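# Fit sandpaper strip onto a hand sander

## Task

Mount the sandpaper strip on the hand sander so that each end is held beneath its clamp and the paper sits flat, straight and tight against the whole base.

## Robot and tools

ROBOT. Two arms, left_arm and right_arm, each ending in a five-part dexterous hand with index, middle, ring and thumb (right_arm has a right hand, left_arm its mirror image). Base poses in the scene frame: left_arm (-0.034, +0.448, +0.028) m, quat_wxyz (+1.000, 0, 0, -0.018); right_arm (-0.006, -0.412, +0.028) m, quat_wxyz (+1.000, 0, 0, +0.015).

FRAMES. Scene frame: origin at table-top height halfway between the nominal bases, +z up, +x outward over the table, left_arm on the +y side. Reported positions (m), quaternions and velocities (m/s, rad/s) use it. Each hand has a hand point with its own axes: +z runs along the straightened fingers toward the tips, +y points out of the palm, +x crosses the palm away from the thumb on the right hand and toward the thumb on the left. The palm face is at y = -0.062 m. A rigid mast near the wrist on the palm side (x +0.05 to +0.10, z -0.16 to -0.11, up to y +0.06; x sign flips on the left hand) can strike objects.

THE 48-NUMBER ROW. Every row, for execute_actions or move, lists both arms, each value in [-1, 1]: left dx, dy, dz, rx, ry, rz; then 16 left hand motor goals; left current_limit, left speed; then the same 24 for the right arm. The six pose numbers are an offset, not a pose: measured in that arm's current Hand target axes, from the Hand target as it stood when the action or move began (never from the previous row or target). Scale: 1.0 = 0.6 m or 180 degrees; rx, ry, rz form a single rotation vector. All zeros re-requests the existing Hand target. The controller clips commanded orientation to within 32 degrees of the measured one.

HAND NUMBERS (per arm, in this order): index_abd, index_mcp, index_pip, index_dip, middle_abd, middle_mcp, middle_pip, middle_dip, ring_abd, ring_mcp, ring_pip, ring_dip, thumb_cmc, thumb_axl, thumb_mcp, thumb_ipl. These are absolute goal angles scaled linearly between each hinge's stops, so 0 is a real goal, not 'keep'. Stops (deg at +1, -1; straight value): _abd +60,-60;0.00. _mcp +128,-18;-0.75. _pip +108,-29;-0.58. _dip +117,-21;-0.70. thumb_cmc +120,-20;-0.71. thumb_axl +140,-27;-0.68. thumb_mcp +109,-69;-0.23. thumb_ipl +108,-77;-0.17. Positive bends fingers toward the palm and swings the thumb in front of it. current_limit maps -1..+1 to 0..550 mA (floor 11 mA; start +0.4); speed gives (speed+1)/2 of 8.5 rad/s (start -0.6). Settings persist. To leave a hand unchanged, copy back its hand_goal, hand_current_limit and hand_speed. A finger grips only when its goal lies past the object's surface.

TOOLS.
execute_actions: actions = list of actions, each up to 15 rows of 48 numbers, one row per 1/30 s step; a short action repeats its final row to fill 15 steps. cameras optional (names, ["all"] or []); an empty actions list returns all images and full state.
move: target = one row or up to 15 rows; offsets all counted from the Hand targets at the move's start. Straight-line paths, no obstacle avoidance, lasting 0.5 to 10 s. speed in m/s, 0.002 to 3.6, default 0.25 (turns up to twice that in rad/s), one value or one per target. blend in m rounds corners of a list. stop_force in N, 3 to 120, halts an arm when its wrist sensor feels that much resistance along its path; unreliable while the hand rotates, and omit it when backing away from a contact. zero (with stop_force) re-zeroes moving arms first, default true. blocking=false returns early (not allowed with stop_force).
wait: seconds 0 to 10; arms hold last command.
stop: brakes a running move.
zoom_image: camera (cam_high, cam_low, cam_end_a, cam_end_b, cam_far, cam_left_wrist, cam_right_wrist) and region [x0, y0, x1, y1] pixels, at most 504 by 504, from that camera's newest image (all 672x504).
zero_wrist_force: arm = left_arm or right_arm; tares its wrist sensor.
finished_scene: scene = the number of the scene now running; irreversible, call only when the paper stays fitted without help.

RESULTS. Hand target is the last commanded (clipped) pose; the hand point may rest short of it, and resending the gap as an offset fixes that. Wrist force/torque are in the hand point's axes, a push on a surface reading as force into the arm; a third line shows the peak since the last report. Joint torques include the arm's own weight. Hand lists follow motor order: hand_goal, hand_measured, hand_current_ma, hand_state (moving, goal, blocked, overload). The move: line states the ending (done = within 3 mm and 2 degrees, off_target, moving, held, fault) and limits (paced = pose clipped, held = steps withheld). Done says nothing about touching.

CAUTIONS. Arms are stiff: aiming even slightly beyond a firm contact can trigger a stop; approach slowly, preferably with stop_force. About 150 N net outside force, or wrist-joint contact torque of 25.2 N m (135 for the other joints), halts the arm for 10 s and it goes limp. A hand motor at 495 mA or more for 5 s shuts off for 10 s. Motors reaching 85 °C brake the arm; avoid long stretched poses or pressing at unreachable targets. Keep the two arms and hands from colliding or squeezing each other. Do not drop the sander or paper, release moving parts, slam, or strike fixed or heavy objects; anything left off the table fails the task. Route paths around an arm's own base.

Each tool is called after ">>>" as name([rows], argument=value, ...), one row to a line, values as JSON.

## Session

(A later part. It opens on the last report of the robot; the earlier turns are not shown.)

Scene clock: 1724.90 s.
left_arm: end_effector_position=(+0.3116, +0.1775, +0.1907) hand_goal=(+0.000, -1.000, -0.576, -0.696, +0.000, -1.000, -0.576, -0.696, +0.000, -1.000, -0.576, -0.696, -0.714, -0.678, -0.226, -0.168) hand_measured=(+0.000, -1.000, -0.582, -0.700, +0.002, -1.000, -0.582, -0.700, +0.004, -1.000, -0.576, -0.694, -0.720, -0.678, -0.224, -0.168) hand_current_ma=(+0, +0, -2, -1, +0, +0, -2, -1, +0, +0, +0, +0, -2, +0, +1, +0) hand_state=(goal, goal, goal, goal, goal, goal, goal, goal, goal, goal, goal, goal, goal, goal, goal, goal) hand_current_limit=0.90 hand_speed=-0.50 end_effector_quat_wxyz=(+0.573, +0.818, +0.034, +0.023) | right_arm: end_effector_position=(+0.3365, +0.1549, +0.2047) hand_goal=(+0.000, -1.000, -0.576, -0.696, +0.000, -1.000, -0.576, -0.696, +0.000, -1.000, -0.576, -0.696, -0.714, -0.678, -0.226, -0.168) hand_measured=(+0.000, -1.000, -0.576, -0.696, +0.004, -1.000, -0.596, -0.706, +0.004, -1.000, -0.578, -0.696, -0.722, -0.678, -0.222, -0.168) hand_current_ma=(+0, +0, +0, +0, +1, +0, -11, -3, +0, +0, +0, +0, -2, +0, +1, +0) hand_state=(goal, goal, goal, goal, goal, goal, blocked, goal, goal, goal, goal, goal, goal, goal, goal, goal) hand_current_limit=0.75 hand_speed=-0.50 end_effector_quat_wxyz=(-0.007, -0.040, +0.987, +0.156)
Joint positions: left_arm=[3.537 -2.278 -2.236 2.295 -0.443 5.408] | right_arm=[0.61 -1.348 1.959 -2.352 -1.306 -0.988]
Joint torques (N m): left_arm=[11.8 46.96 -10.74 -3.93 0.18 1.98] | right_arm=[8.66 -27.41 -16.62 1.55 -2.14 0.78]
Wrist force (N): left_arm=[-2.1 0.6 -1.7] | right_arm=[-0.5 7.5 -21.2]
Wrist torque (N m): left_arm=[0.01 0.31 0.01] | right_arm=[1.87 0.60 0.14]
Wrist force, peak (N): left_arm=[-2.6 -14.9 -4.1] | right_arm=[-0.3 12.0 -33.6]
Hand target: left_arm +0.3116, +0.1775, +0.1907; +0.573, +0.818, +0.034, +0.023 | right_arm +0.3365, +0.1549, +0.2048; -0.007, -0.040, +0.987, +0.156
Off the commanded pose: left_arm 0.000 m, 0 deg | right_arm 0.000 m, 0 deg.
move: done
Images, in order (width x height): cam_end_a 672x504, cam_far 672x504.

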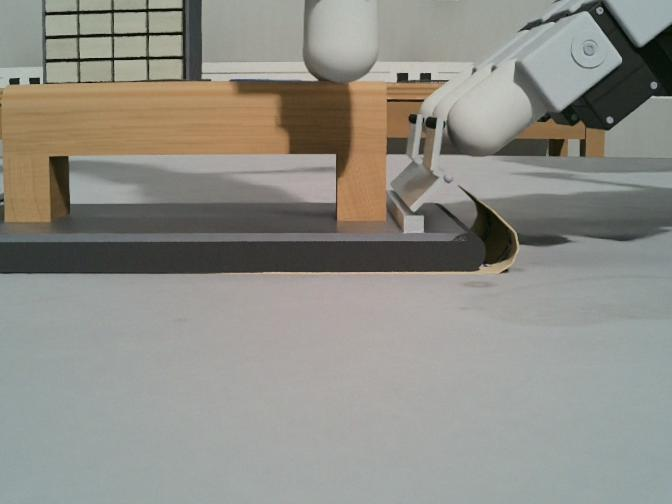

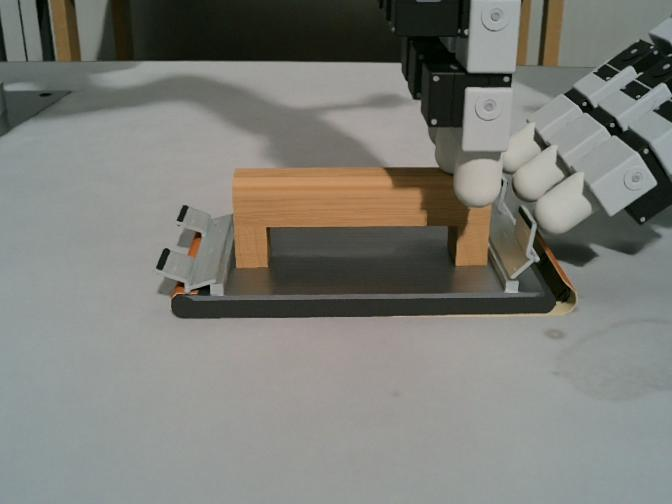

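>>> move([
  [0,-0.0171,-0.047,0,0,0,0,-1,-0.576,-0.696,0,-1,-0.576,-0.696,0,-1,-0.576,-0.696,-0.714,-0.678,-0.226,-0.168,0.9,-0.5, 0,0,0,0,0,0,0,-1,-0.576,-0.696,0,-1,-0.576,-0.696,0,-1,-0.576,-0.696,-0.714,-0.678,-0.226,-0.168,0.75,-0.5],
  [0,-0.0673,-0.0288,0,0,0,0,-1,-0.576,-0.696,0,-1,-0.576,-0.696,0,-1,-0.576,-0.696,-0.714,-0.678,-0.226,-0.168,0.9,-0.5, 0,0,0,0,0,0,0,-1,-0.576,-0.696,0,-1,-0.576,-0.696,0,-1,-0.576,-0.696,-0.714,-0.678,-0.226,-0.168,0.75,-0.5],
  [0,-0.0595,-0.0077,0,0,0,0,-1,-0.576,-0.696,0,-1,-0.576,-0.696,0,-1,-0.576,-0.696,-0.714,-0.678,-0.226,-0.168,0.9,-0.5, 0,0,0,0,0,0,0,-1,-0.576,-0.696,0,-1,-0.576,-0.696,0,-1,-0.576,-0.696,-0.714,-0.678,-0.226,-0.168,0.75,-0.5],
], speed=[0.06,0.06,0.03], blend=[0.008,0.004,0], cameras=["cam_far","cam_end_a","cam_end_b"])

>>> zoom_image(camera="cam_end_a", region=[360, 150, 560, 300])

>>> zoom_image(camera="cam_far", region=[150, 190, 270, 330])

Scene clock: 1752.40 s.
left_arm: end_effector_position=(+0.3102, +0.1940, +0.1587) hand_goal=(+0.000, -1.000, -0.576, -0.696, +0.000, -1.000, -0.576, -0.696, +0.000, -1.000, -0.576, -0.696, -0.714, -0.678, -0.226, -0.168) hand_measured=(+0.000, -1.000, -0.578, -0.698, +0.002, -1.000, -0.576, -0.696, +0.004, -1.000, -0.576, -0.694, -0.720, -0.678, -0.224, -0.168) hand_current_ma=(+0, +0, +0, +0, +0, +0, +0, +0, +0, +0, +0, +0, -2, +0, +1, +0) hand_state=(goal, goal, goal, goal, goal, goal, goal, goal, goal, goal, goal, goal, goal, goal, goal, goal) hand_current_limit=0.90 hand_speed=-0.50 end_effector_quat_wxyz=(+0.573, +0.818, +0.034, +0.023) | right_arm: end_effector_position=(+0.3365, +0.1549, +0.2048) hand_goal=(+0.000, -1.000, -0.576, -0.696, +0.000, -1.000, -0.576, -0.696, +0.000, -1.000, -0.576, -0.696, -0.714, -0.678, -0.226, -0.168) hand_measured=(+0.000, -1.000, -0.576, -0.696, +0.004, -1.000, -0.596, -0.706, +0.004, -1.000, -0.578, -0.696, -0.722, -0.678, -0.222, -0.168) hand_current_ma=(+0, +0, +0, +0, +1, +0, -11, -3, +0, +0, +0, +0, -2, +0, +1, +0) hand_state=(goal, goal, goal, goal, goal, goal, blocked, goal, goal, goal, goal, goal, goal, goal, goal, goal) hand_current_limit=0.75 hand_speed=-0.50 end_effector_quat_wxyz=(-0.007, -0.040, +0.987, +0.156)
Joint positions: left_arm=[3.595 -2.389 -2.235 2.315 -0.48 5.509] | right_arm=[0.61 -1.348 1.959 -2.352 -1.306 -0.988]
Joint torques (N m): left_arm=[-7.3 47.93 11.26 -0.33 3 -1.19] | right_arm=[8.54 -28 -15.73 0.34 -2.45 0.82]
Wrist force (N): left_arm=[-2.8 1.4 -2.1] | right_arm=[-0.4 7.5 -21.4]
Wrist torque (N m): left_arm=[-0.01 0.33 0.04] | right_arm=[1.84 0.57 0.15]
Wrist force, peak (N): left_arm=[-2.8 1.4 -2.1] | right_arm=[-0.3 7.8 -22.1]
Hand target: left_arm +0.3102, +0.1939, +0.1587; +0.573, +0.818, +0.034, +0.023 | right_arm +0.3365, +0.1549, +0.2048; -0.007, -0.040, +0.987, +0.156
Off the commanded pose: left_arm 0.000 m, 0 deg | right_arm 0.000 m, 0 deg.
move: done
Images, in order (width x height): cam_end_a 672x504, cam_end_b 672x504, cam_far 672x504.

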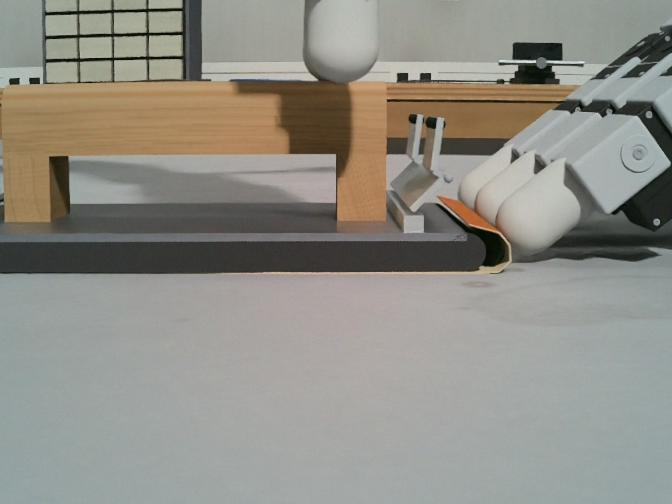

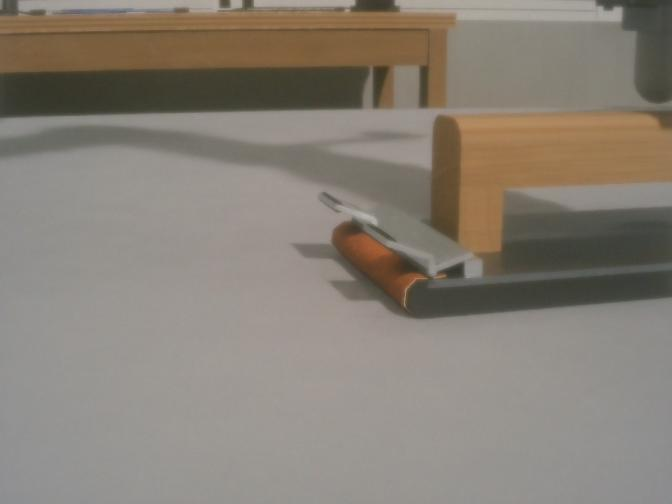

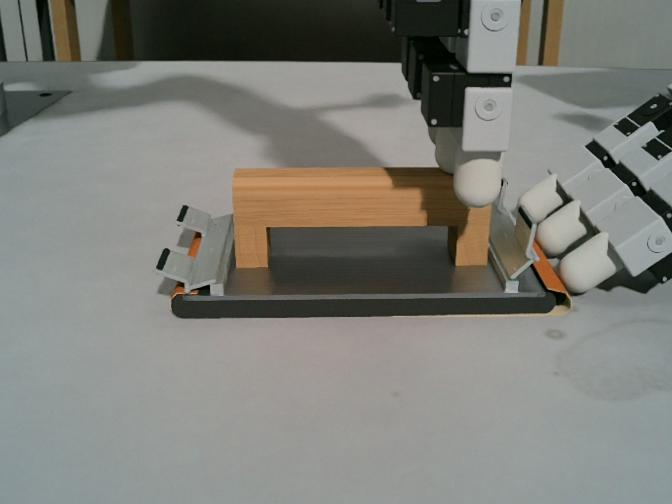

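Scaled by 2.520 from the camera's 672x504 image, which has a finer 960x720 frame.

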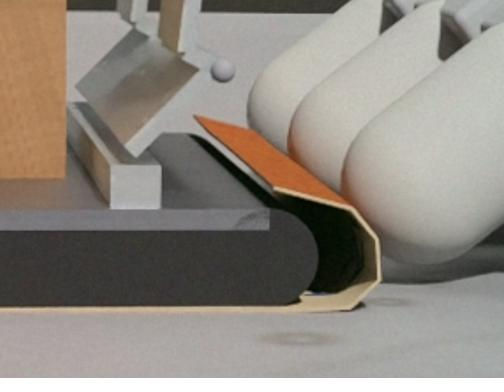

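Scaled by 3.600 from the camera's 672x504 image, which has a finer 960x720 frame.

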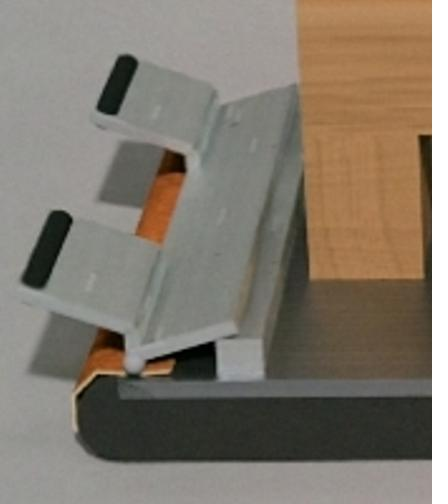

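>>> move(target=[0,0.0034,0.0094,0,0,0,0,-1,-0.576,-0.696,0,-1,-0.576,-0.696,0,-1,-0.576,-0.696,-0.714,-0.678,-0.226,-0.168,0.9,-0.5, 0,0,0,0,0,0,0,-1,-0.576,-0.696,0,-1,-0.576,-0.696,0,-1,-0.576,-0.696,-0.714,-0.678,-0.226,-0.168,0.75,-0.5], speed=0.02, cameras=["cam_far","cam_end_a"])

>>> zoom_image(camera="cam_end_a", region=[360, 150, 560, 300])

Scene clock: 1759.83 s.
left_arm: end_effector_position=(+0.3106, +0.1880, +0.1587) hand_goal=(+0.000, -1.000, -0.576, -0.696, +0.000, -1.000, -0.576, -0.696, +0.000, -1.000, -0.576, -0.696, -0.714, -0.678, -0.226, -0.168) hand_measured=(+0.000, -1.000, -0.578, -0.696, +0.002, -1.000, -0.576, -0.696, +0.004, -1.000, -0.576, -0.694, -0.720, -0.678, -0.224, -0.168) hand_current_ma=(+0, +0, +0, +0, +0, +0, +0, +0, +0, +0, +0, +0, -2, +0, +1, +0) hand_state=(goal, goal, goal, goal, goal, goal, goal, goal, goal, goal, goal, goal, goal, goal, goal, goal) hand_current_limit=0.90 hand_speed=-0.50 end_effector_quat_wxyz=(+0.573, +0.818, +0.034, +0.023) | right_arm: end_effector_position=(+0.3365, +0.1549, +0.2048) hand_goal=(+0.000, -1.000, -0.576, -0.696, +0.000, -1.000, -0.576, -0.696, +0.000, -1.000, -0.576, -0.696, -0.714, -0.678, -0.226, -0.168) hand_measured=(+0.000, -1.000, -0.576, -0.696, +0.004, -1.000, -0.596, -0.706, +0.004, -1.000, -0.578, -0.696, -0.722, -0.678, -0.222, -0.168) hand_current_ma=(+0, +0, +0, +0, +1, +0, -11, -3, +0, +0, +0, +0, -2, +0, +1, +0) hand_state=(goal, goal, goal, goal, goal, goal, blocked, goal, goal, goal, goal, goal, goal, goal, goal, goal) hand_current_limit=0.75 hand_speed=-0.50 end_effector_quat_wxyz=(-0.007, -0.040, +0.987, +0.156)
Joint positions: left_arm=[3.574 -2.384 -2.229 2.334 -0.466 5.474] | right_arm=[0.61 -1.348 1.959 -2.352 -1.306 -0.988]
Joint torques (N m): left_arm=[-10.15 47.29 11.29 -0.15 2.91 -1.35] | right_arm=[9.29 -26.56 -15.72 -0.16 -2.33 0.91]
Wrist force (N): left_arm=[-2.6 1.0 -3.4] | right_arm=[-0.5 7.5 -21.1]
Wrist torque (N m): left_arm=[0.09 0.30 0.07] | right_arm=[1.88 0.59 0.14]
Wrist force, peak (N): left_arm=[-2.7 2.5 -3.7] | right_arm=[-0.4 7.7 -22.2]
Hand target: left_arm +0.3106, +0.1880, +0.1587; +0.573, +0.818, +0.034, +0.023 | right_arm +0.3365, +0.1549, +0.2048; -0.007, -0.040, +0.987, +0.156
Off the commanded pose: left_arm 0.000 m, 0 deg | right_arm 0.000 m, 0 deg.
move: done
Images, in order (width x height): cam_end_a 672x504, cam_far 672x504.

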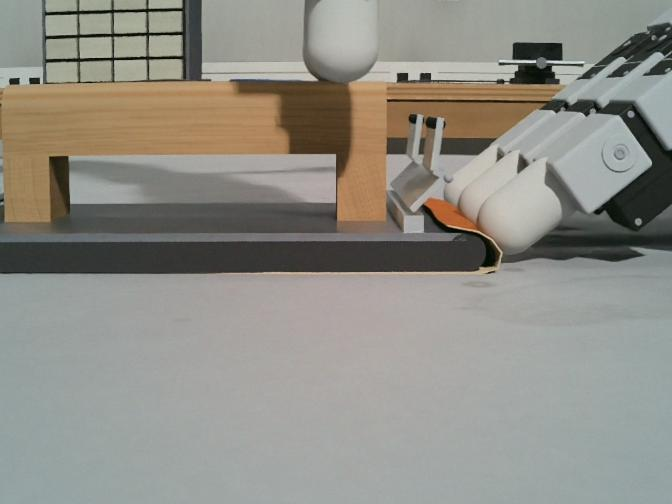

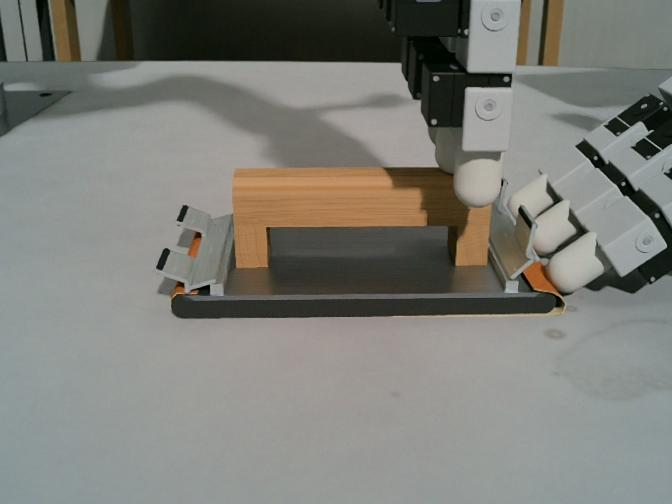

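Scaled by 2.520 from the camera's 672x504 image, which has a finer 960x720 frame.

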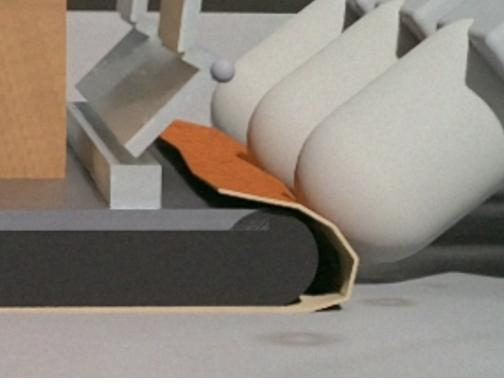

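>>> move(target=[0,0.0002,0.0066,0,0,0,0,-1,-0.576,-0.696,0,-1,-0.576,-0.696,0,-1,-0.576,-0.696,-0.714,-0.678,-0.226,-0.168,0.9,-0.5, 0,0,0,0,0,0,0,-1,-0.576,-0.696,0,-1,-0.576,-0.696,0,-1,-0.576,-0.696,-0.714,-0.678,-0.226,-0.168,0.75,-0.5], speed=0.015, cameras=["cam_far","cam_end_a"])

>>> zoom_image(camera="cam_end_a", region=[360, 150, 560, 300])

>>> zoom_image(camera="cam_far", region=[460, 190, 600, 330])

Scene clock: 1765.47 s.
left_arm: end_effector_position=(+0.3110, +0.1843, +0.1575) hand_goal=(+0.000, -1.000, -0.576, -0.696, +0.000, -1.000, -0.576, -0.696, +0.000, -1.000, -0.576, -0.696, -0.714, -0.678, -0.226, -0.168) hand_measured=(+0.004, -1.000, -0.584, -0.696, +0.004, -1.000, -0.582, -0.696, +0.004, -1.000, -0.576, -0.694, -0.720, -0.678, -0.224, -0.168) hand_current_ma=(+0, +0, -3, +0, +0, +0, -2, +0, +0, +0, +0, +0, -2, +0, +1, +0) hand_state=(goal, goal, goal, goal, goal, goal, goal, goal, goal, goal, goal, goal, goal, goal, goal, goal) hand_current_limit=0.90 hand_speed=-0.50 end_effector_quat_wxyz=(+0.573, +0.818, +0.034, +0.023) | right_arm: end_effector_position=(+0.3365, +0.1549, +0.2047) hand_goal=(+0.000, -1.000, -0.576, -0.696, +0.000, -1.000, -0.576, -0.696, +0.000, -1.000, -0.576, -0.696, -0.714, -0.678, -0.226, -0.168) hand_measured=(+0.000, -1.000, -0.576, -0.696, +0.004, -1.000, -0.600, -0.708, +0.004, -1.000, -0.578, -0.696, -0.722, -0.678, -0.222, -0.168) hand_current_ma=(+0, +0, +0, +0, +1, +0, -15, -4, +0, +0, +0, +0, -2, +0, +1, +0) hand_state=(goal, goal, goal, goal, goal, goal, blocked, goal, goal, goal, goal, goal, goal, goal, goal, goal) hand_current_limit=0.75 hand_speed=-0.50 end_effector_quat_wxyz=(-0.007, -0.040, +0.987, +0.156)
Joint positions: left_arm=[3.561 -2.383 -2.224 2.349 -0.458 5.451] | right_arm=[0.61 -1.348 1.959 -2.352 -1.306 -0.988]
Joint torques (N m): left_arm=[-20.76 38.49 9.7 2.42 0.58 -1.62] | right_arm=[8.93 -26.76 -15.78 -0.02 -1.41 0.7]
Wrist force (N): left_arm=[-2.5 14.5 -45.2] | right_arm=[-0.5 5.8 -19.6]
Wrist torque (N m): left_arm=[3.97 0.31 0.04] | right_arm=[1.84 0.55 0.10]
Wrist force, peak (N): left_arm=[-2.5 14.5 -45.2] | right_arm=[-0.4 8.0 -22.0]
Hand target: left_arm +0.3110, +0.1842, +0.1574; +0.573, +0.818, +0.034, +0.023 | right_arm +0.3365, +0.1549, +0.2048; -0.007, -0.040, +0.987, +0.156
Off the commanded pose: left_arm 0.000 m, 0 deg | right_arm 0.000 m, 0 deg.
move: done
Images, in order (width x height): cam_end_a 672x504, cam_far 672x504.

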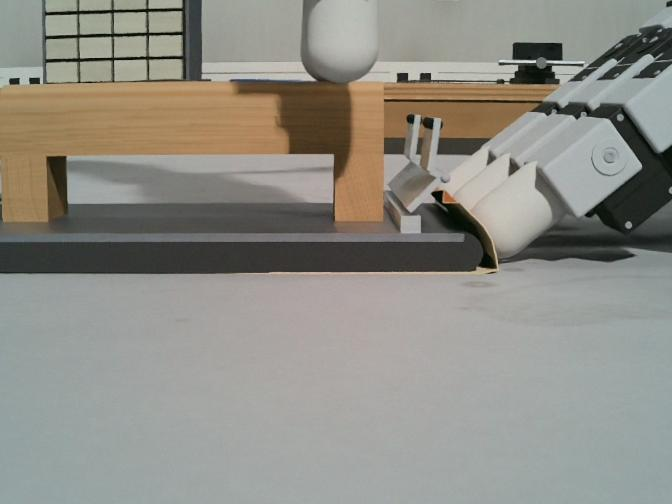

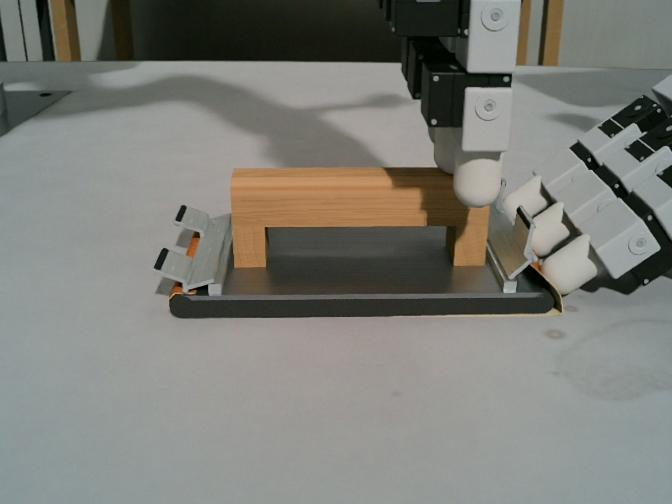

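Scaled by 2.520 from the camera's 672x504 image, which has a finer 960x720 frame.

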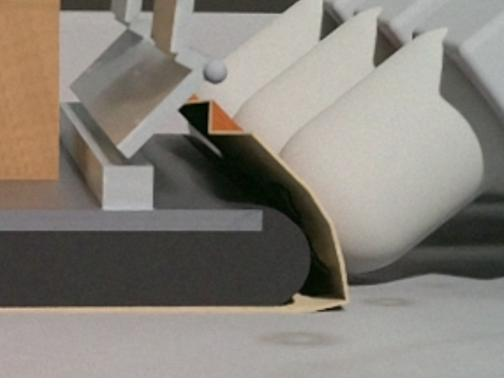

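Scaled by 3.600 from the camera's 672x504 image, which has a finer 960x720 frame.

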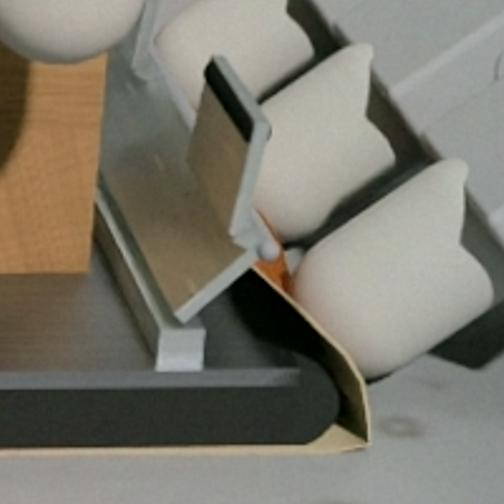

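>>> move(target=[0,-0.0057,-0.0157,0,0,0,0,-1,-0.576,-0.696,0,-1,-0.576,-0.696,0,-1,-0.576,-0.696,-0.714,-0.678,-0.226,-0.168,0.9,-0.5, 0,0,0,0,0,0,0,-1,-0.576,-0.696,0,-1,-0.576,-0.696,0,-1,-0.576,-0.696,-0.714,-0.678,-0.226,-0.168,0.75,-0.5], speed=0.03, cameras=["cam_far","cam_end_a"])

>>> zoom_image(camera="cam_end_a", region=[360, 150, 560, 300])

>>> zoom_image(camera="cam_far", region=[460, 190, 600, 330])

Scene clock: 1770.13 s.
left_arm: end_effector_position=(+0.3101, +0.1942, +0.1574) hand_goal=(+0.000, -1.000, -0.576, -0.696, +0.000, -1.000, -0.576, -0.696, +0.000, -1.000, -0.576, -0.696, -0.714, -0.678, -0.226, -0.168) hand_measured=(+0.002, -1.000, -0.574, -0.694, +0.002, -0.998, -0.572, -0.694, +0.004, -1.000, -0.576, -0.694, -0.720, -0.678, -0.224, -0.168) hand_current_ma=(+0, +0, +0, +0, +0, +0, +1, +0, +0, +0, +0, +0, -2, +0, +1, +0) hand_state=(goal, goal, goal, goal, goal, goal, goal, goal, goal, goal, goal, goal, goal, goal, goal, goal) hand_current_limit=0.90 hand_speed=-0.50 end_effector_quat_wxyz=(+0.573, +0.818, +0.034, +0.023) | right_arm: end_effector_position=(+0.3365, +0.1549, +0.2048) hand_goal=(+0.000, -1.000, -0.576, -0.696, +0.000, -1.000, -0.576, -0.696, +0.000, -1.000, -0.576, -0.696, -0.714, -0.678, -0.226, -0.168) hand_measured=(+0.000, -1.000, -0.576, -0.696, +0.004, -1.000, -0.602, -0.708, +0.004, -1.000, -0.578, -0.696, -0.722, -0.678, -0.222, -0.168) hand_current_ma=(+0, +0, +0, +0, +1, +0, -16, -5, +0, +0, +0, +0, -2, +0, +1, +0) hand_state=(goal, goal, goal, goal, goal, goal, blocked, goal, goal, goal, goal, goal, goal, goal, goal, goal) hand_current_limit=0.75 hand_speed=-0.50 end_effector_quat_wxyz=(-0.007, -0.040, +0.987, +0.156)
Joint positions: left_arm=[3.596 -2.393 -2.234 2.318 -0.481 5.509] | right_arm=[0.61 -1.348 1.959 -2.352 -1.306 -0.988]
Joint torques (N m): left_arm=[11.8 19.07 -13.87 -3.57 0 2.02] | right_arm=[8.86 -26.27 -16.41 -0.3 0.8 0.55]
Wrist force (N): left_arm=[-2.4 1.2 -2.1] | right_arm=[-0.7 7.0 -22.0]
Wrist torque (N m): left_arm=[-0.04 0.34 -0.02] | right_arm=[1.97 0.62 0.11]
Wrist force, peak (N): left_arm=[-2.5 15.0 -44.2] | right_arm=[-0.6 7.1 -22.3]
Hand target: left_arm +0.3101, +0.1942, +0.1574; +0.573, +0.818, +0.034, +0.023 | right_arm +0.3365, +0.1549, +0.2048; -0.007, -0.040, +0.987, +0.156
Off the commanded pose: left_arm 0.000 m, 0 deg | right_arm 0.000 m, 0 deg.
move: done
Images, in order (width x height): cam_end_a 672x504, cam_far 672x504.

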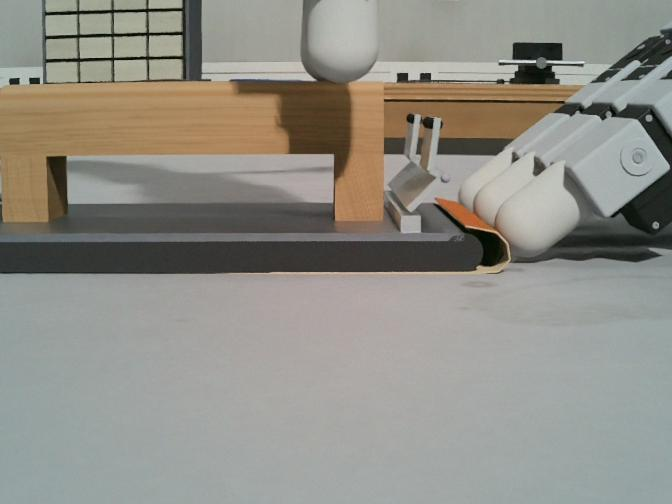

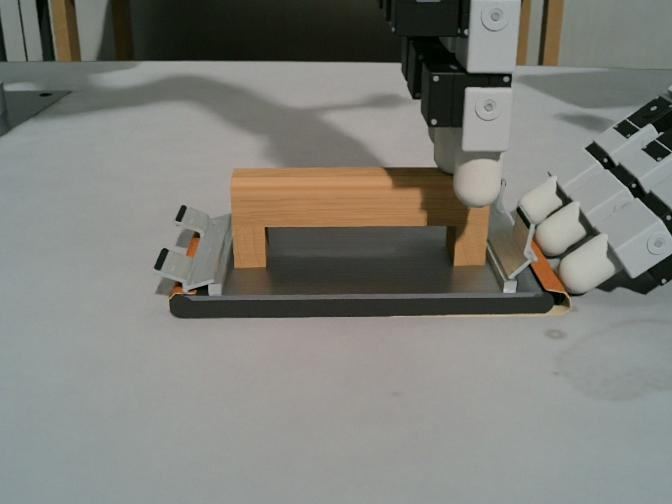

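Scaled by 2.520 from the camera's 672x504 image, which has a finer 960x720 frame.

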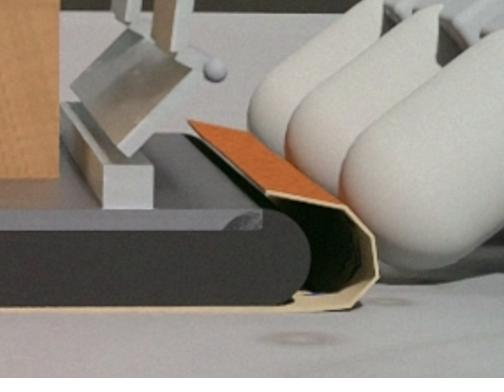

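Scaled by 3.600 from the camera's 672x504 image, which has a finer 960x720 frame.

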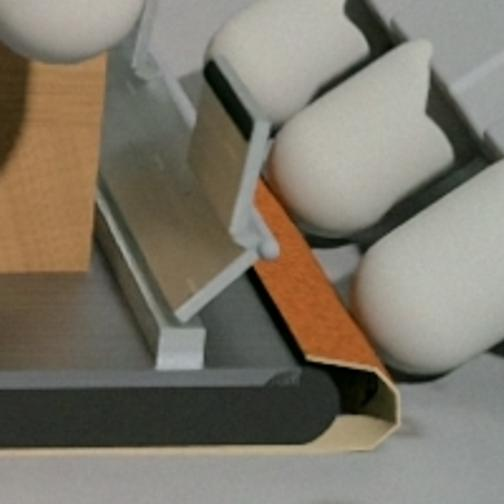

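>>> move([
  [0,0.0024,-0.0009,0,0,0,0,-1,-0.576,-0.696,0,-1,-0.576,-0.696,0,-1,-0.576,-0.696,-0.714,-0.678,-0.226,-0.168,0.9,-0.5, 0,0,0,0,0,0,0,-1,-0.576,-0.696,0,-1,-0.576,-0.696,0,-1,-0.576,-0.696,-0.714,-0.678,-0.226,-0.168,0.75,-0.5],
  [0,0.0078,0.0140,0,0,0,0,-1,-0.576,-0.696,0,-1,-0.576,-0.696,0,-1,-0.576,-0.696,-0.714,-0.678,-0.226,-0.168,0.9,-0.5, 0,0,0,0,0,0,0,-1,-0.576,-0.696,0,-1,-0.576,-0.696,0,-1,-0.576,-0.696,-0.714,-0.678,-0.226,-0.168,0.75,-0.5],
], speed=0.015, stop_force=13, cameras=["cam_far","cam_end_a"])

>>> zoom_image(camera="cam_end_a", region=[360, 150, 560, 300])

>>> zoom_image(camera="cam_far", region=[460, 190, 600, 330])

Scene clock: 1779.47 s.
left_arm: end_effector_position=(+0.3109, +0.1847, +0.1590) hand_goal=(+0.000, -1.000, -0.576, -0.696, +0.000, -1.000, -0.576, -0.696, +0.000, -1.000, -0.576, -0.696, -0.714, -0.678, -0.226, -0.168) hand_measured=(+0.002, -1.000, -0.584, -0.698, +0.002, -1.000, -0.582, -0.698, +0.004, -1.000, -0.576, -0.694, -0.720, -0.678, -0.224, -0.168) hand_current_ma=(+0, +0, -2, +0, +0, +0, -1, +0, +0, +0, +0, +0, -2, +0, +1, +0) hand_state=(goal, goal, goal, goal, goal, goal, goal, goal, goal, goal, goal, goal, goal, goal, goal, goal) hand_current_limit=0.90 hand_speed=-0.50 end_effector_quat_wxyz=(+0.573, +0.818, +0.034, +0.023) | right_arm: end_effector_position=(+0.3365, +0.1549, +0.2048) hand_goal=(+0.000, -1.000, -0.576, -0.696, +0.000, -1.000, -0.576, -0.696, +0.000, -1.000, -0.576, -0.696, -0.714, -0.678, -0.226, -0.168) hand_measured=(+0.000, -1.000, -0.576, -0.696, +0.004, -1.000, -0.602, -0.708, +0.004, -1.000, -0.578, -0.696, -0.722, -0.678, -0.222, -0.168) hand_current_ma=(+0, +0, +0, +0, +1, +0, -16, -5, +0, +0, +0, +0, -2, +0, +1, +0) hand_state=(goal, goal, goal, goal, goal, goal, blocked, goal, goal, goal, goal, goal, goal, goal, goal, goal) hand_current_limit=0.75 hand_speed=-0.50 end_effector_quat_wxyz=(-0.007, -0.040, +0.987, +0.156)
Joint positions: left_arm=[3.563 -2.379 -2.226 2.344 -0.459 5.454] | right_arm=[0.61 -1.348 1.959 -2.352 -1.306 -0.988]
Joint torques (N m): left_arm=[-12.67 46.13 10.67 0.01 2.58 -1.17] | right_arm=[10.68 -26.54 -14.53 -0.32 0.69 0.61]
Wrist force (N): left_arm=[-2.8 3.5 -14.8] | right_arm=[-0.6 6.6 -20.5]
Wrist torque (N m): left_arm=[1.26 0.31 0.03] | right_arm=[1.92 0.59 0.12]
Wrist force, peak (N): left_arm=[-2.9 4.5 -15.1] | right_arm=[-0.6 7.2 -22.5]
Hand target: left_arm +0.3109, +0.1847, +0.1590; +0.573, +0.818, +0.034, +0.023 | right_arm +0.3365, +0.1549, +0.2048; -0.007, -0.040, +0.987, +0.156
Off the commanded pose: left_arm 0.000 m, 0 deg | right_arm 0.000 m, 0 deg.
move: done
Images, in order (width x height): cam_end_a 672x504, cam_far 672x504.

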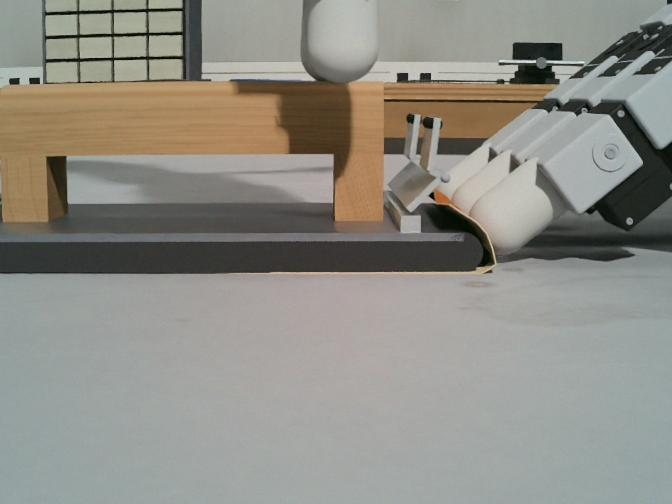

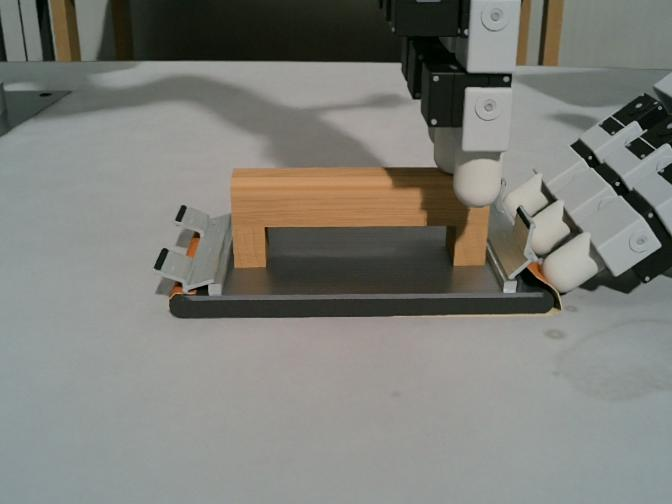

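Scaled by 2.520 from the camera's 672x504 image, which has a finer 960x720 frame.

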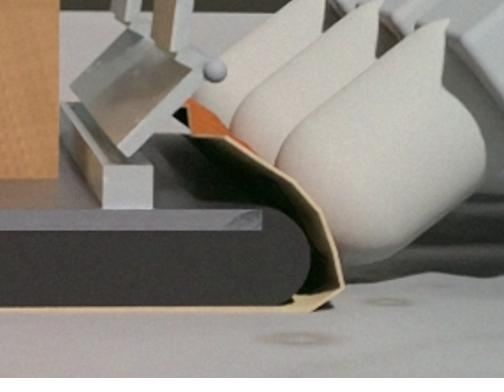

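Scaled by 3.600 from the camera's 672x504 image, which has a finer 960x720 frame.

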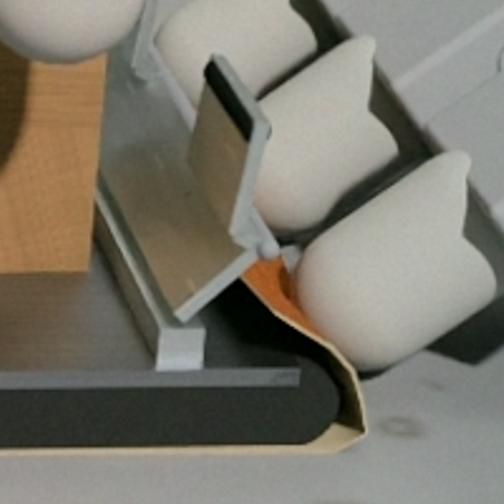

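>>> move(target=[0,-0.0019,-0.0052,0,0,0,0,-1,-0.576,-0.696,0,-1,-0.576,-0.696,0,-1,-0.576,-0.696,-0.714,-0.678,-0.226,-0.168,0.6,-0.5, 0,0,0,0,0,0,0,-1,-0.576,-0.696,0,-1,-0.576,-0.696,0,-1,-0.576,-0.696,-0.714,-0.678,-0.226,-0.168,0.75,-0.5], speed=0.02)

>>> move([
  [0,0,0,0,0,0,0,-1,-0.576,-0.696,0,-1,-0.576,-0.696,0,-1,-0.576,-0.696,-0.714,-0.678,-0.226,-0.168,0.6,-0.5, 0,0.0309,-0.0951,0,0,0,-0.04,-1,-0.576,-0.696,0.04,-1,-0.576,-0.696,0,-1,-0.576,-0.696,-0.714,-0.678,-0.226,-0.168,0.75,-0.5],
  [0,0,0,0,0,0,0,-1,-0.576,-0.696,0,-1,-0.576,-0.696,0,-1,-0.576,-0.696,-0.714,-0.678,-0.226,-0.168,0.6,-0.5, 0.0387,0.0236,-0.0274,0,0,0,-0.04,-1,-0.576,-0.696,0.04,-1,-0.576,-0.696,0,-1,-0.576,-0.696,-0.714,-0.678,-0.226,-0.168,0.75,-0.5],
], speed=[0.06,0.1], blend=0.01, cameras=["cam_far","cam_end_a","cam_right_wrist"])

>>> zoom_image(camera="cam_end_a", region=[360, 150, 560, 300])

Scene clock: 1962.90 s.
left_arm: end_effector_position=(+0.3106, +0.1880, +0.1590) hand_goal=(+0.000, -1.000, -0.576, -0.696, +0.000, -1.000, -0.576, -0.696, +0.000, -1.000, -0.576, -0.696, -0.714, -0.678, -0.226, -0.168) hand_measured=(+0.004, -1.000, -0.576, -0.696, +0.004, -1.000, -0.576, -0.696, +0.004, -1.000, -0.576, -0.694, -0.720, -0.678, -0.224, -0.168) hand_current_ma=(+1, +0, +0, +0, +0, +0, +0, +0, +0, +0, +0, +0, -2, +0, +1, +0) hand_state=(goal, goal, goal, goal, goal, goal, goal, goal, goal, goal, goal, goal, goal, goal, goal, goal) hand_current_limit=0.60 hand_speed=-0.50 end_effector_quat_wxyz=(+0.573, +0.818, +0.034, +0.023) | right_arm: end_effector_position=(+0.3365, +0.1549, +0.2048) hand_goal=(+0.000, -1.000, -0.576, -0.696, +0.000, -1.000, -0.576, -0.696, +0.000, -1.000, -0.576, -0.696, -0.714, -0.678, -0.226, -0.168) hand_measured=(+0.000, -1.000, -0.576, -0.696, +0.004, -1.000, -0.602, -0.708, +0.004, -1.000, -0.578, -0.696, -0.722, -0.678, -0.222, -0.168) hand_current_ma=(+0, +0, +0, +0, +1, +0, -16, -5, +0, +0, +0, +0, -2, +0, +1, +0) hand_state=(goal, goal, goal, goal, goal, goal, blocked, goal, goal, goal, goal, goal, goal, goal, goal, goal) hand_current_limit=0.75 hand_speed=-0.50 end_effector_quat_wxyz=(-0.007, -0.040, +0.987, +0.156)
Joint positions: left_arm=[3.574 -2.383 -2.229 2.334 -0.466 5.474] | right_arm=[0.61 -1.348 1.959 -2.352 -1.306 -0.988]
Joint torques (N m): left_arm=[11.71 17.56 -12.68 -3.8 -0.02 1.71] | right_arm=[9.85 -26.38 -15.36 -0.17 0.74 0.51]
Wrist force (N): left_arm=[-2.5 2.3 -3.3] | right_arm=[-0.3 6.7 -22.0]
Wrist torque (N m): left_arm=[0.09 0.34 -0.03] | right_arm=[1.92 0.57 0.14]
Wrist force, peak (N): left_arm=[-2.6 4.6 -15.2] | right_arm=[-0.5 6.9 -22.3]
Hand target: left_arm +0.3106, +0.1880, +0.1590; +0.573, +0.818, +0.034, +0.023 | right_arm +0.3365, +0.1549, +0.2048; -0.007, -0.040, +0.987, +0.156
Off the commanded pose: left_arm 0.000 m, 0 deg | right_arm 0.000 m, 0 deg.
move: done

Scene clock: 1964.97 s.
left_arm: end_effector_position=(+0.3106, +0.1880, +0.1590) hand_goal=(+0.000, -1.000, -0.576, -0.696, +0.000, -1.000, -0.576, -0.696, +0.000, -1.000, -0.576, -0.696, -0.714, -0.678, -0.226, -0.168) hand_measured=(+0.004, -1.000, -0.576, -0.696, +0.004, -1.000, -0.576, -0.696, +0.004, -1.000, -0.576, -0.694, -0.720, -0.678, -0.224, -0.168) hand_current_ma=(+0, +0, +0, +0, +0, +0, +0, +0, +0, +0, +0, +0, -2, +0, +1, +0) hand_state=(goal, goal, goal, goal, goal, goal, goal, goal, goal, goal, goal, goal, goal, goal, goal, goal) hand_current_limit=0.60 hand_speed=-0.50 end_effector_quat_wxyz=(+0.573, +0.818, +0.034, +0.023) | right_arm: end_effector_position=(+0.3127, +0.1613, +0.2248) hand_goal=(-0.040, -1.000, -0.576, -0.696, +0.040, -1.000, -0.576, -0.696, +0.000, -1.000, -0.576, -0.696, -0.714, -0.678, -0.226, -0.168) hand_measured=(-0.036, -1.000, -0.576, -0.696, +0.036, -1.000, -0.578, -0.698, +0.004, -1.000, -0.578, -0.696, -0.720, -0.678, -0.222, -0.168) hand_current_ma=(+0, +0, +0, +0, +0, +0, +0, +0, +0, +0, +0, +0, -2, +0, +1, +0) hand_state=(goal, goal, goal, goal, goal, goal, goal, goal, goal, goal, goal, goal, goal, goal, goal, goal) hand_current_limit=0.75 hand_speed=-0.50 end_effector_quat_wxyz=(-0.007, -0.040, +0.987, +0.156)
Joint positions: left_arm=[3.574 -2.383 -2.229 2.333 -0.466 5.474] | right_arm=[0.649 -1.395 1.959 -2.315 -1.313 -0.949]
Joint torques (N m): left_arm=[11.05 19.83 -12.65 -3.64 0.22 2] | right_arm=[7.81 -16.64 -11.59 -5.14 -0.94 1.66]
Wrist force (N): left_arm=[-2.6 1.2 -2.7] | right_arm=[-0.5 -0.4 0.9]
Wrist torque (N m): left_arm=[0.05 0.30 -0.05] | right_arm=[-0.20 0.06 -0.07]
Wrist force, peak (N): left_arm=[-2.7 2.3 -3.0] | right_arm=[-0.5 6.6 -21.4]
Hand target: left_arm +0.3106, +0.1880, +0.1590; +0.573, +0.818, +0.034, +0.023 | right_arm +0.3127, +0.1614, +0.2248; -0.007, -0.040, +0.987, +0.156
Off the commanded pose: left_arm 0.000 m, 0 deg | right_arm 0.000 m, 0 deg.
move: done
Images, in order (width x height): cam_end_a 672x504, cam_far 672x504, cam_right_wrist 672x504.

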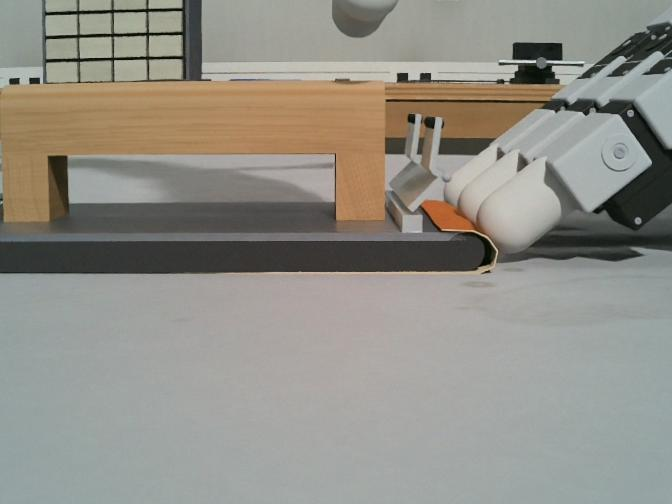

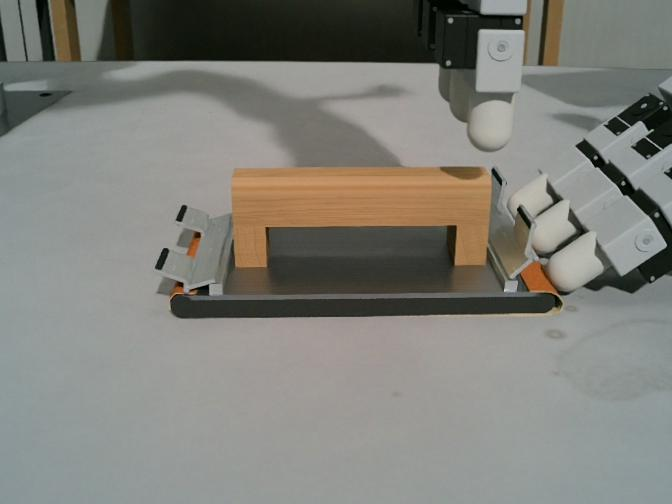

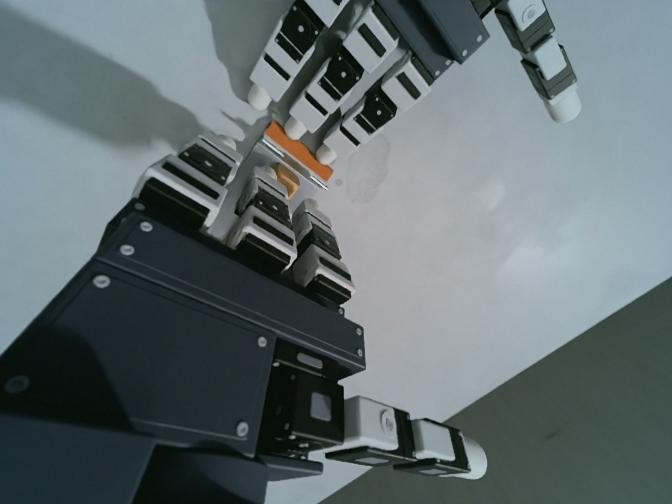

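Scaled by 2.520 from the camera's 672x504 image, which has a finer 960x720 frame.

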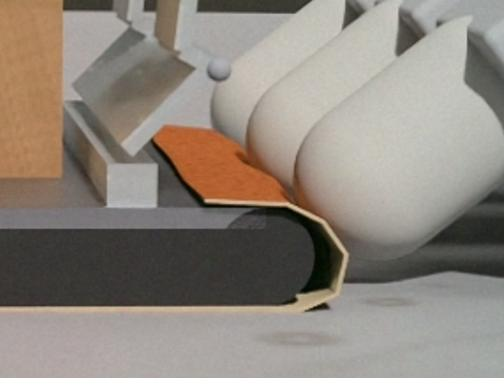

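>>> move(target=[0,0,0,0,0,0,0,-1,-0.576,-0.696,0,-1,-0.576,-0.696,0,-1,-0.576,-0.696,-0.714,-0.678,-0.226,-0.168,0.6,-0.5, 0,-0.0265,0.0815,0,0,0,-0.04,-1,-0.576,-0.696,0.04,-1,-0.576,-0.696,0,-1,-0.576,-0.696,-0.714,-0.678,-0.226,-0.168,0.75,-0.5], speed=0.05, stop_force=6, cameras=["cam_far","cam_end_a","cam_right_wrist"])

>>> zoom_image(camera="cam_far", region=[420, 150, 600, 330])

>>> zoom_image(camera="cam_right_wrist", region=[180, 60, 380, 240])

Scene clock: 1973.00 s.
left_arm: end_effector_position=(+0.3106, +0.1880, +0.1590) hand_goal=(+0.000, -1.000, -0.576, -0.696, +0.000, -1.000, -0.576, -0.696, +0.000, -1.000, -0.576, -0.696, -0.714, -0.678, -0.226, -0.168) hand_measured=(+0.004, -1.000, -0.576, -0.696, +0.004, -1.000, -0.576, -0.696, +0.004, -1.000, -0.576, -0.694, -0.720, -0.678, -0.224, -0.168) hand_current_ma=(+0, +0, +0, +0, +0, +0, +0, +0, +0, +0, +0, +0, -2, +0, +1, +0) hand_state=(goal, goal, goal, goal, goal, goal, goal, goal, goal, goal, goal, goal, goal, goal, goal, goal) hand_current_limit=0.60 hand_speed=-0.50 end_effector_quat_wxyz=(+0.573, +0.818, +0.034, +0.023) | right_arm: end_effector_position=(+0.3126, +0.1612, +0.1757) hand_goal=(-0.040, -1.000, -0.576, -0.696, +0.040, -1.000, -0.576, -0.696, +0.000, -1.000, -0.576, -0.696, -0.714, -0.678, -0.226, -0.168) hand_measured=(-0.040, -1.000, -0.576, -0.696, +0.036, -1.000, -0.580, -0.698, +0.004, -1.000, -0.578, -0.696, -0.720, -0.678, -0.222, -0.168) hand_current_ma=(+0, +0, +0, +0, +0, +0, -1, +0, +0, +0, +0, +0, -2, +0, +1, +0) hand_state=(goal, goal, goal, goal, goal, goal, goal, goal, goal, goal, goal, goal, goal, goal, goal, goal) hand_current_limit=0.75 hand_speed=-0.50 end_effector_quat_wxyz=(-0.007, -0.040, +0.987, +0.156)
Joint positions: left_arm=[3.574 -2.383 -2.229 2.333 -0.466 5.474] | right_arm=[0.649 -1.321 2.019 -2.45 -1.313 -0.949]
Joint torques (N m): left_arm=[12.9 20.15 -12.98 -3.56 0.22 1.89] | right_arm=[-6.04 -36.36 -21.61 -1.36 -0.74 -0.06]
Wrist force (N): left_arm=[-2.7 1.1 -2.8] | right_arm=[0.2 1.4 -4.1]
Wrist torque (N m): left_arm=[0.05 0.31 -0.06] | right_arm=[0.28 0.20 0.03]
Wrist force, peak (N): left_arm=[-2.8 2.0 -3.4] | right_arm=[1.6 4.1 -13.2]
Hand target: left_arm +0.3106, +0.1880, +0.1590; +0.573, +0.818, +0.034, +0.023 | right_arm +0.3126, +0.1612, +0.1757; -0.007, -0.040, +0.987, +0.156 (not the last commanded pose)
Off the commanded pose: left_arm 0.000 m, 0 deg | right_arm 0.002 m, 0 deg.
move: contact (right_arm)
Images, in order (width x height): cam_end_a 672x504, cam_far 672x504, cam_right_wrist 672x504.

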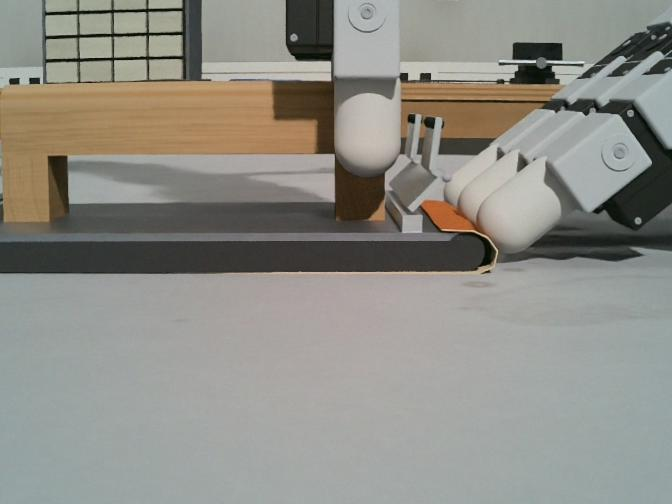

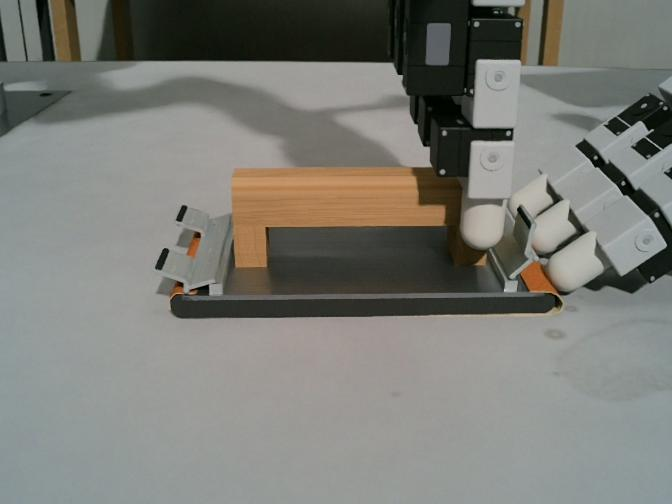

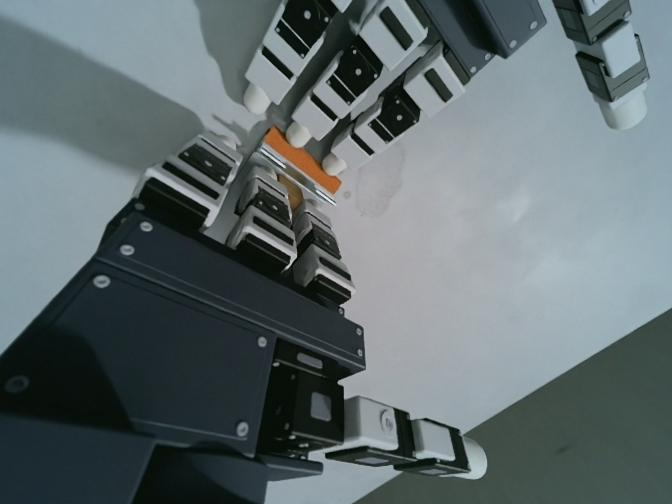

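Scaled by 2.800 from the camera's 672x504 image, which has a finer 960x720 frame.

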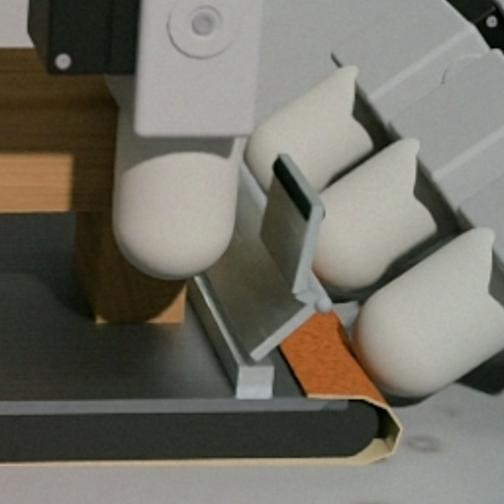

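Scaled by 2.520 from the camera's 672x504 image, which has a finer 960x720 frame.

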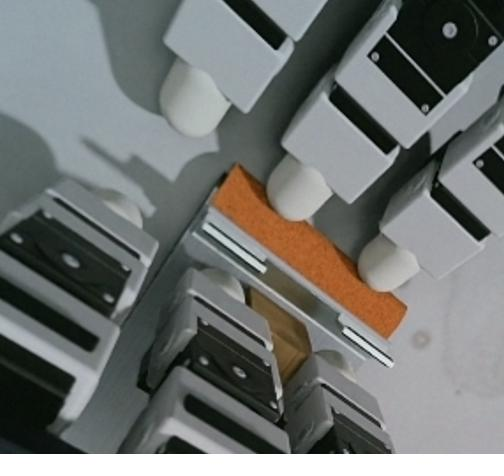

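>>> move(target=[0,0,0,0,0,0,0,-1,-0.576,-0.696,0,-1,-0.576,-0.696,0,-1,-0.576,-0.696,-0.714,-0.678,-0.226,-0.168,0.6,-0.5, 0,0.0142,-0.0013,0,0,0,-0.04,-1,-0.576,-0.696,0.04,-1,-0.576,-0.696,0,-1,-0.576,-0.696,-0.714,-0.678,-0.226,-0.168,0.75,-0.5], speed=0.02, cameras=["cam_far","cam_end_a"])

>>> zoom_image(camera="cam_end_a", region=[360, 150, 560, 300])

Scene clock: 1979.03 s.
left_arm: end_effector_position=(+0.3106, +0.1880, +0.1590) hand_goal=(+0.000, -1.000, -0.576, -0.696, +0.000, -1.000, -0.576, -0.696, +0.000, -1.000, -0.576, -0.696, -0.714, -0.678, -0.226, -0.168) hand_measured=(+0.004, -1.000, -0.576, -0.696, +0.004, -1.000, -0.576, -0.696, +0.004, -1.000, -0.576, -0.694, -0.720, -0.678, -0.224, -0.168) hand_current_ma=(+0, +0, +0, +0, +0, +0, +0, +0, +0, +0, +0, +0, -2, +0, +1, +0) hand_state=(goal, goal, goal, goal, goal, goal, goal, goal, goal, goal, goal, goal, goal, goal, goal, goal) hand_current_limit=0.60 hand_speed=-0.50 end_effector_quat_wxyz=(+0.573, +0.818, +0.034, +0.023) | right_arm: end_effector_position=(+0.3120, +0.1690, +0.1790) hand_goal=(-0.040, -1.000, -0.576, -0.696, +0.040, -1.000, -0.576, -0.696, +0.000, -1.000, -0.576, -0.696, -0.714, -0.678, -0.226, -0.168) hand_measured=(-0.040, -1.000, -0.576, -0.696, +0.040, -1.000, -0.578, -0.698, +0.004, -1.000, -0.578, -0.696, -0.720, -0.678, -0.222, -0.168) hand_current_ma=(+0, +0, +0, +0, +0, +0, +0, +0, +0, +0, +0, +0, -2, +0, +1, +0) hand_state=(goal, goal, goal, goal, goal, goal, goal, goal, goal, goal, goal, goal, goal, goal, goal, goal) hand_current_limit=0.75 hand_speed=-0.50 end_effector_quat_wxyz=(-0.007, -0.040, +0.987, +0.156)
Joint positions: left_arm=[3.574 -2.383 -2.229 2.333 -0.466 5.474] | right_arm=[0.662 -1.313 1.999 -2.44 -1.315 -0.936]
Joint torques (N m): left_arm=[12.47 18.23 -13.9 -3.64 0.2 1.8] | right_arm=[9.46 -16.22 -24.77 -1.88 -1.14 1.62]
Wrist force (N): left_arm=[-2.7 1.7 -3.0] | right_arm=[-0.6 0.1 0.6]
Wrist torque (N m): left_arm=[0.07 0.30 -0.05] | right_arm=[-0.13 0.10 -0.07]
Wrist force, peak (N): left_arm=[-3.0 2.0 -3.0] | right_arm=[0.2 1.9 -5.0]
Hand target: left_arm +0.3106, +0.1880, +0.1590; +0.573, +0.818, +0.034, +0.023 | right_arm +0.3119, +0.1691, +0.1790; -0.007, -0.040, +0.987, +0.156
Off the commanded pose: left_arm 0.000 m, 0 deg | right_arm 0.000 m, 0 deg.
move: done
Images, in order (width x height): cam_end_a 672x504, cam_far 672x504.

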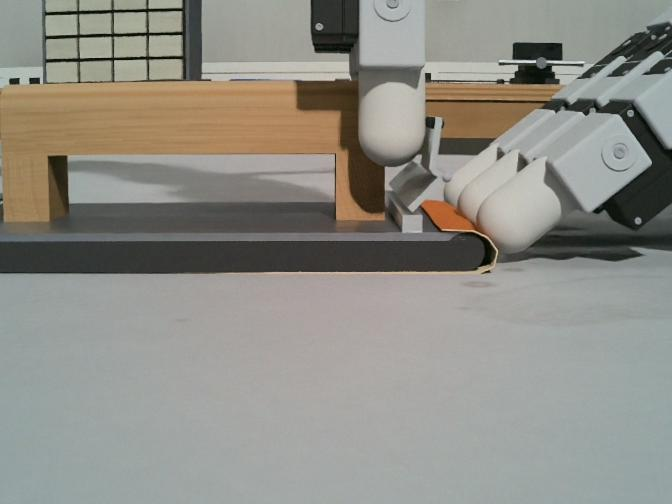

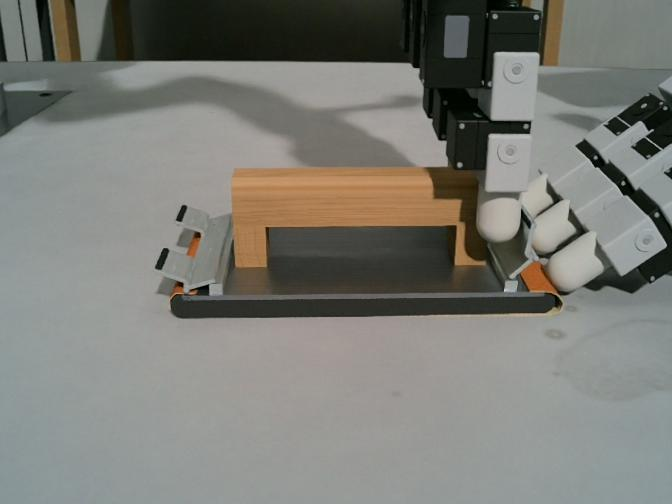

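Scaled by 2.520 from the camera's 672x504 image, which has a finer 960x720 frame.

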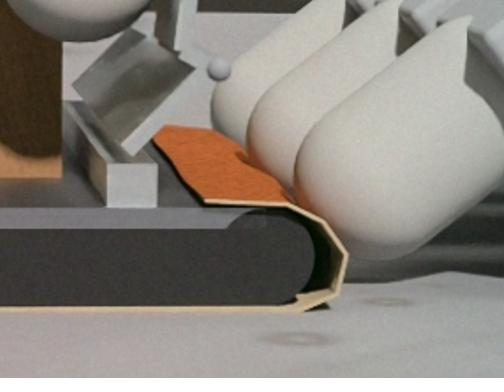

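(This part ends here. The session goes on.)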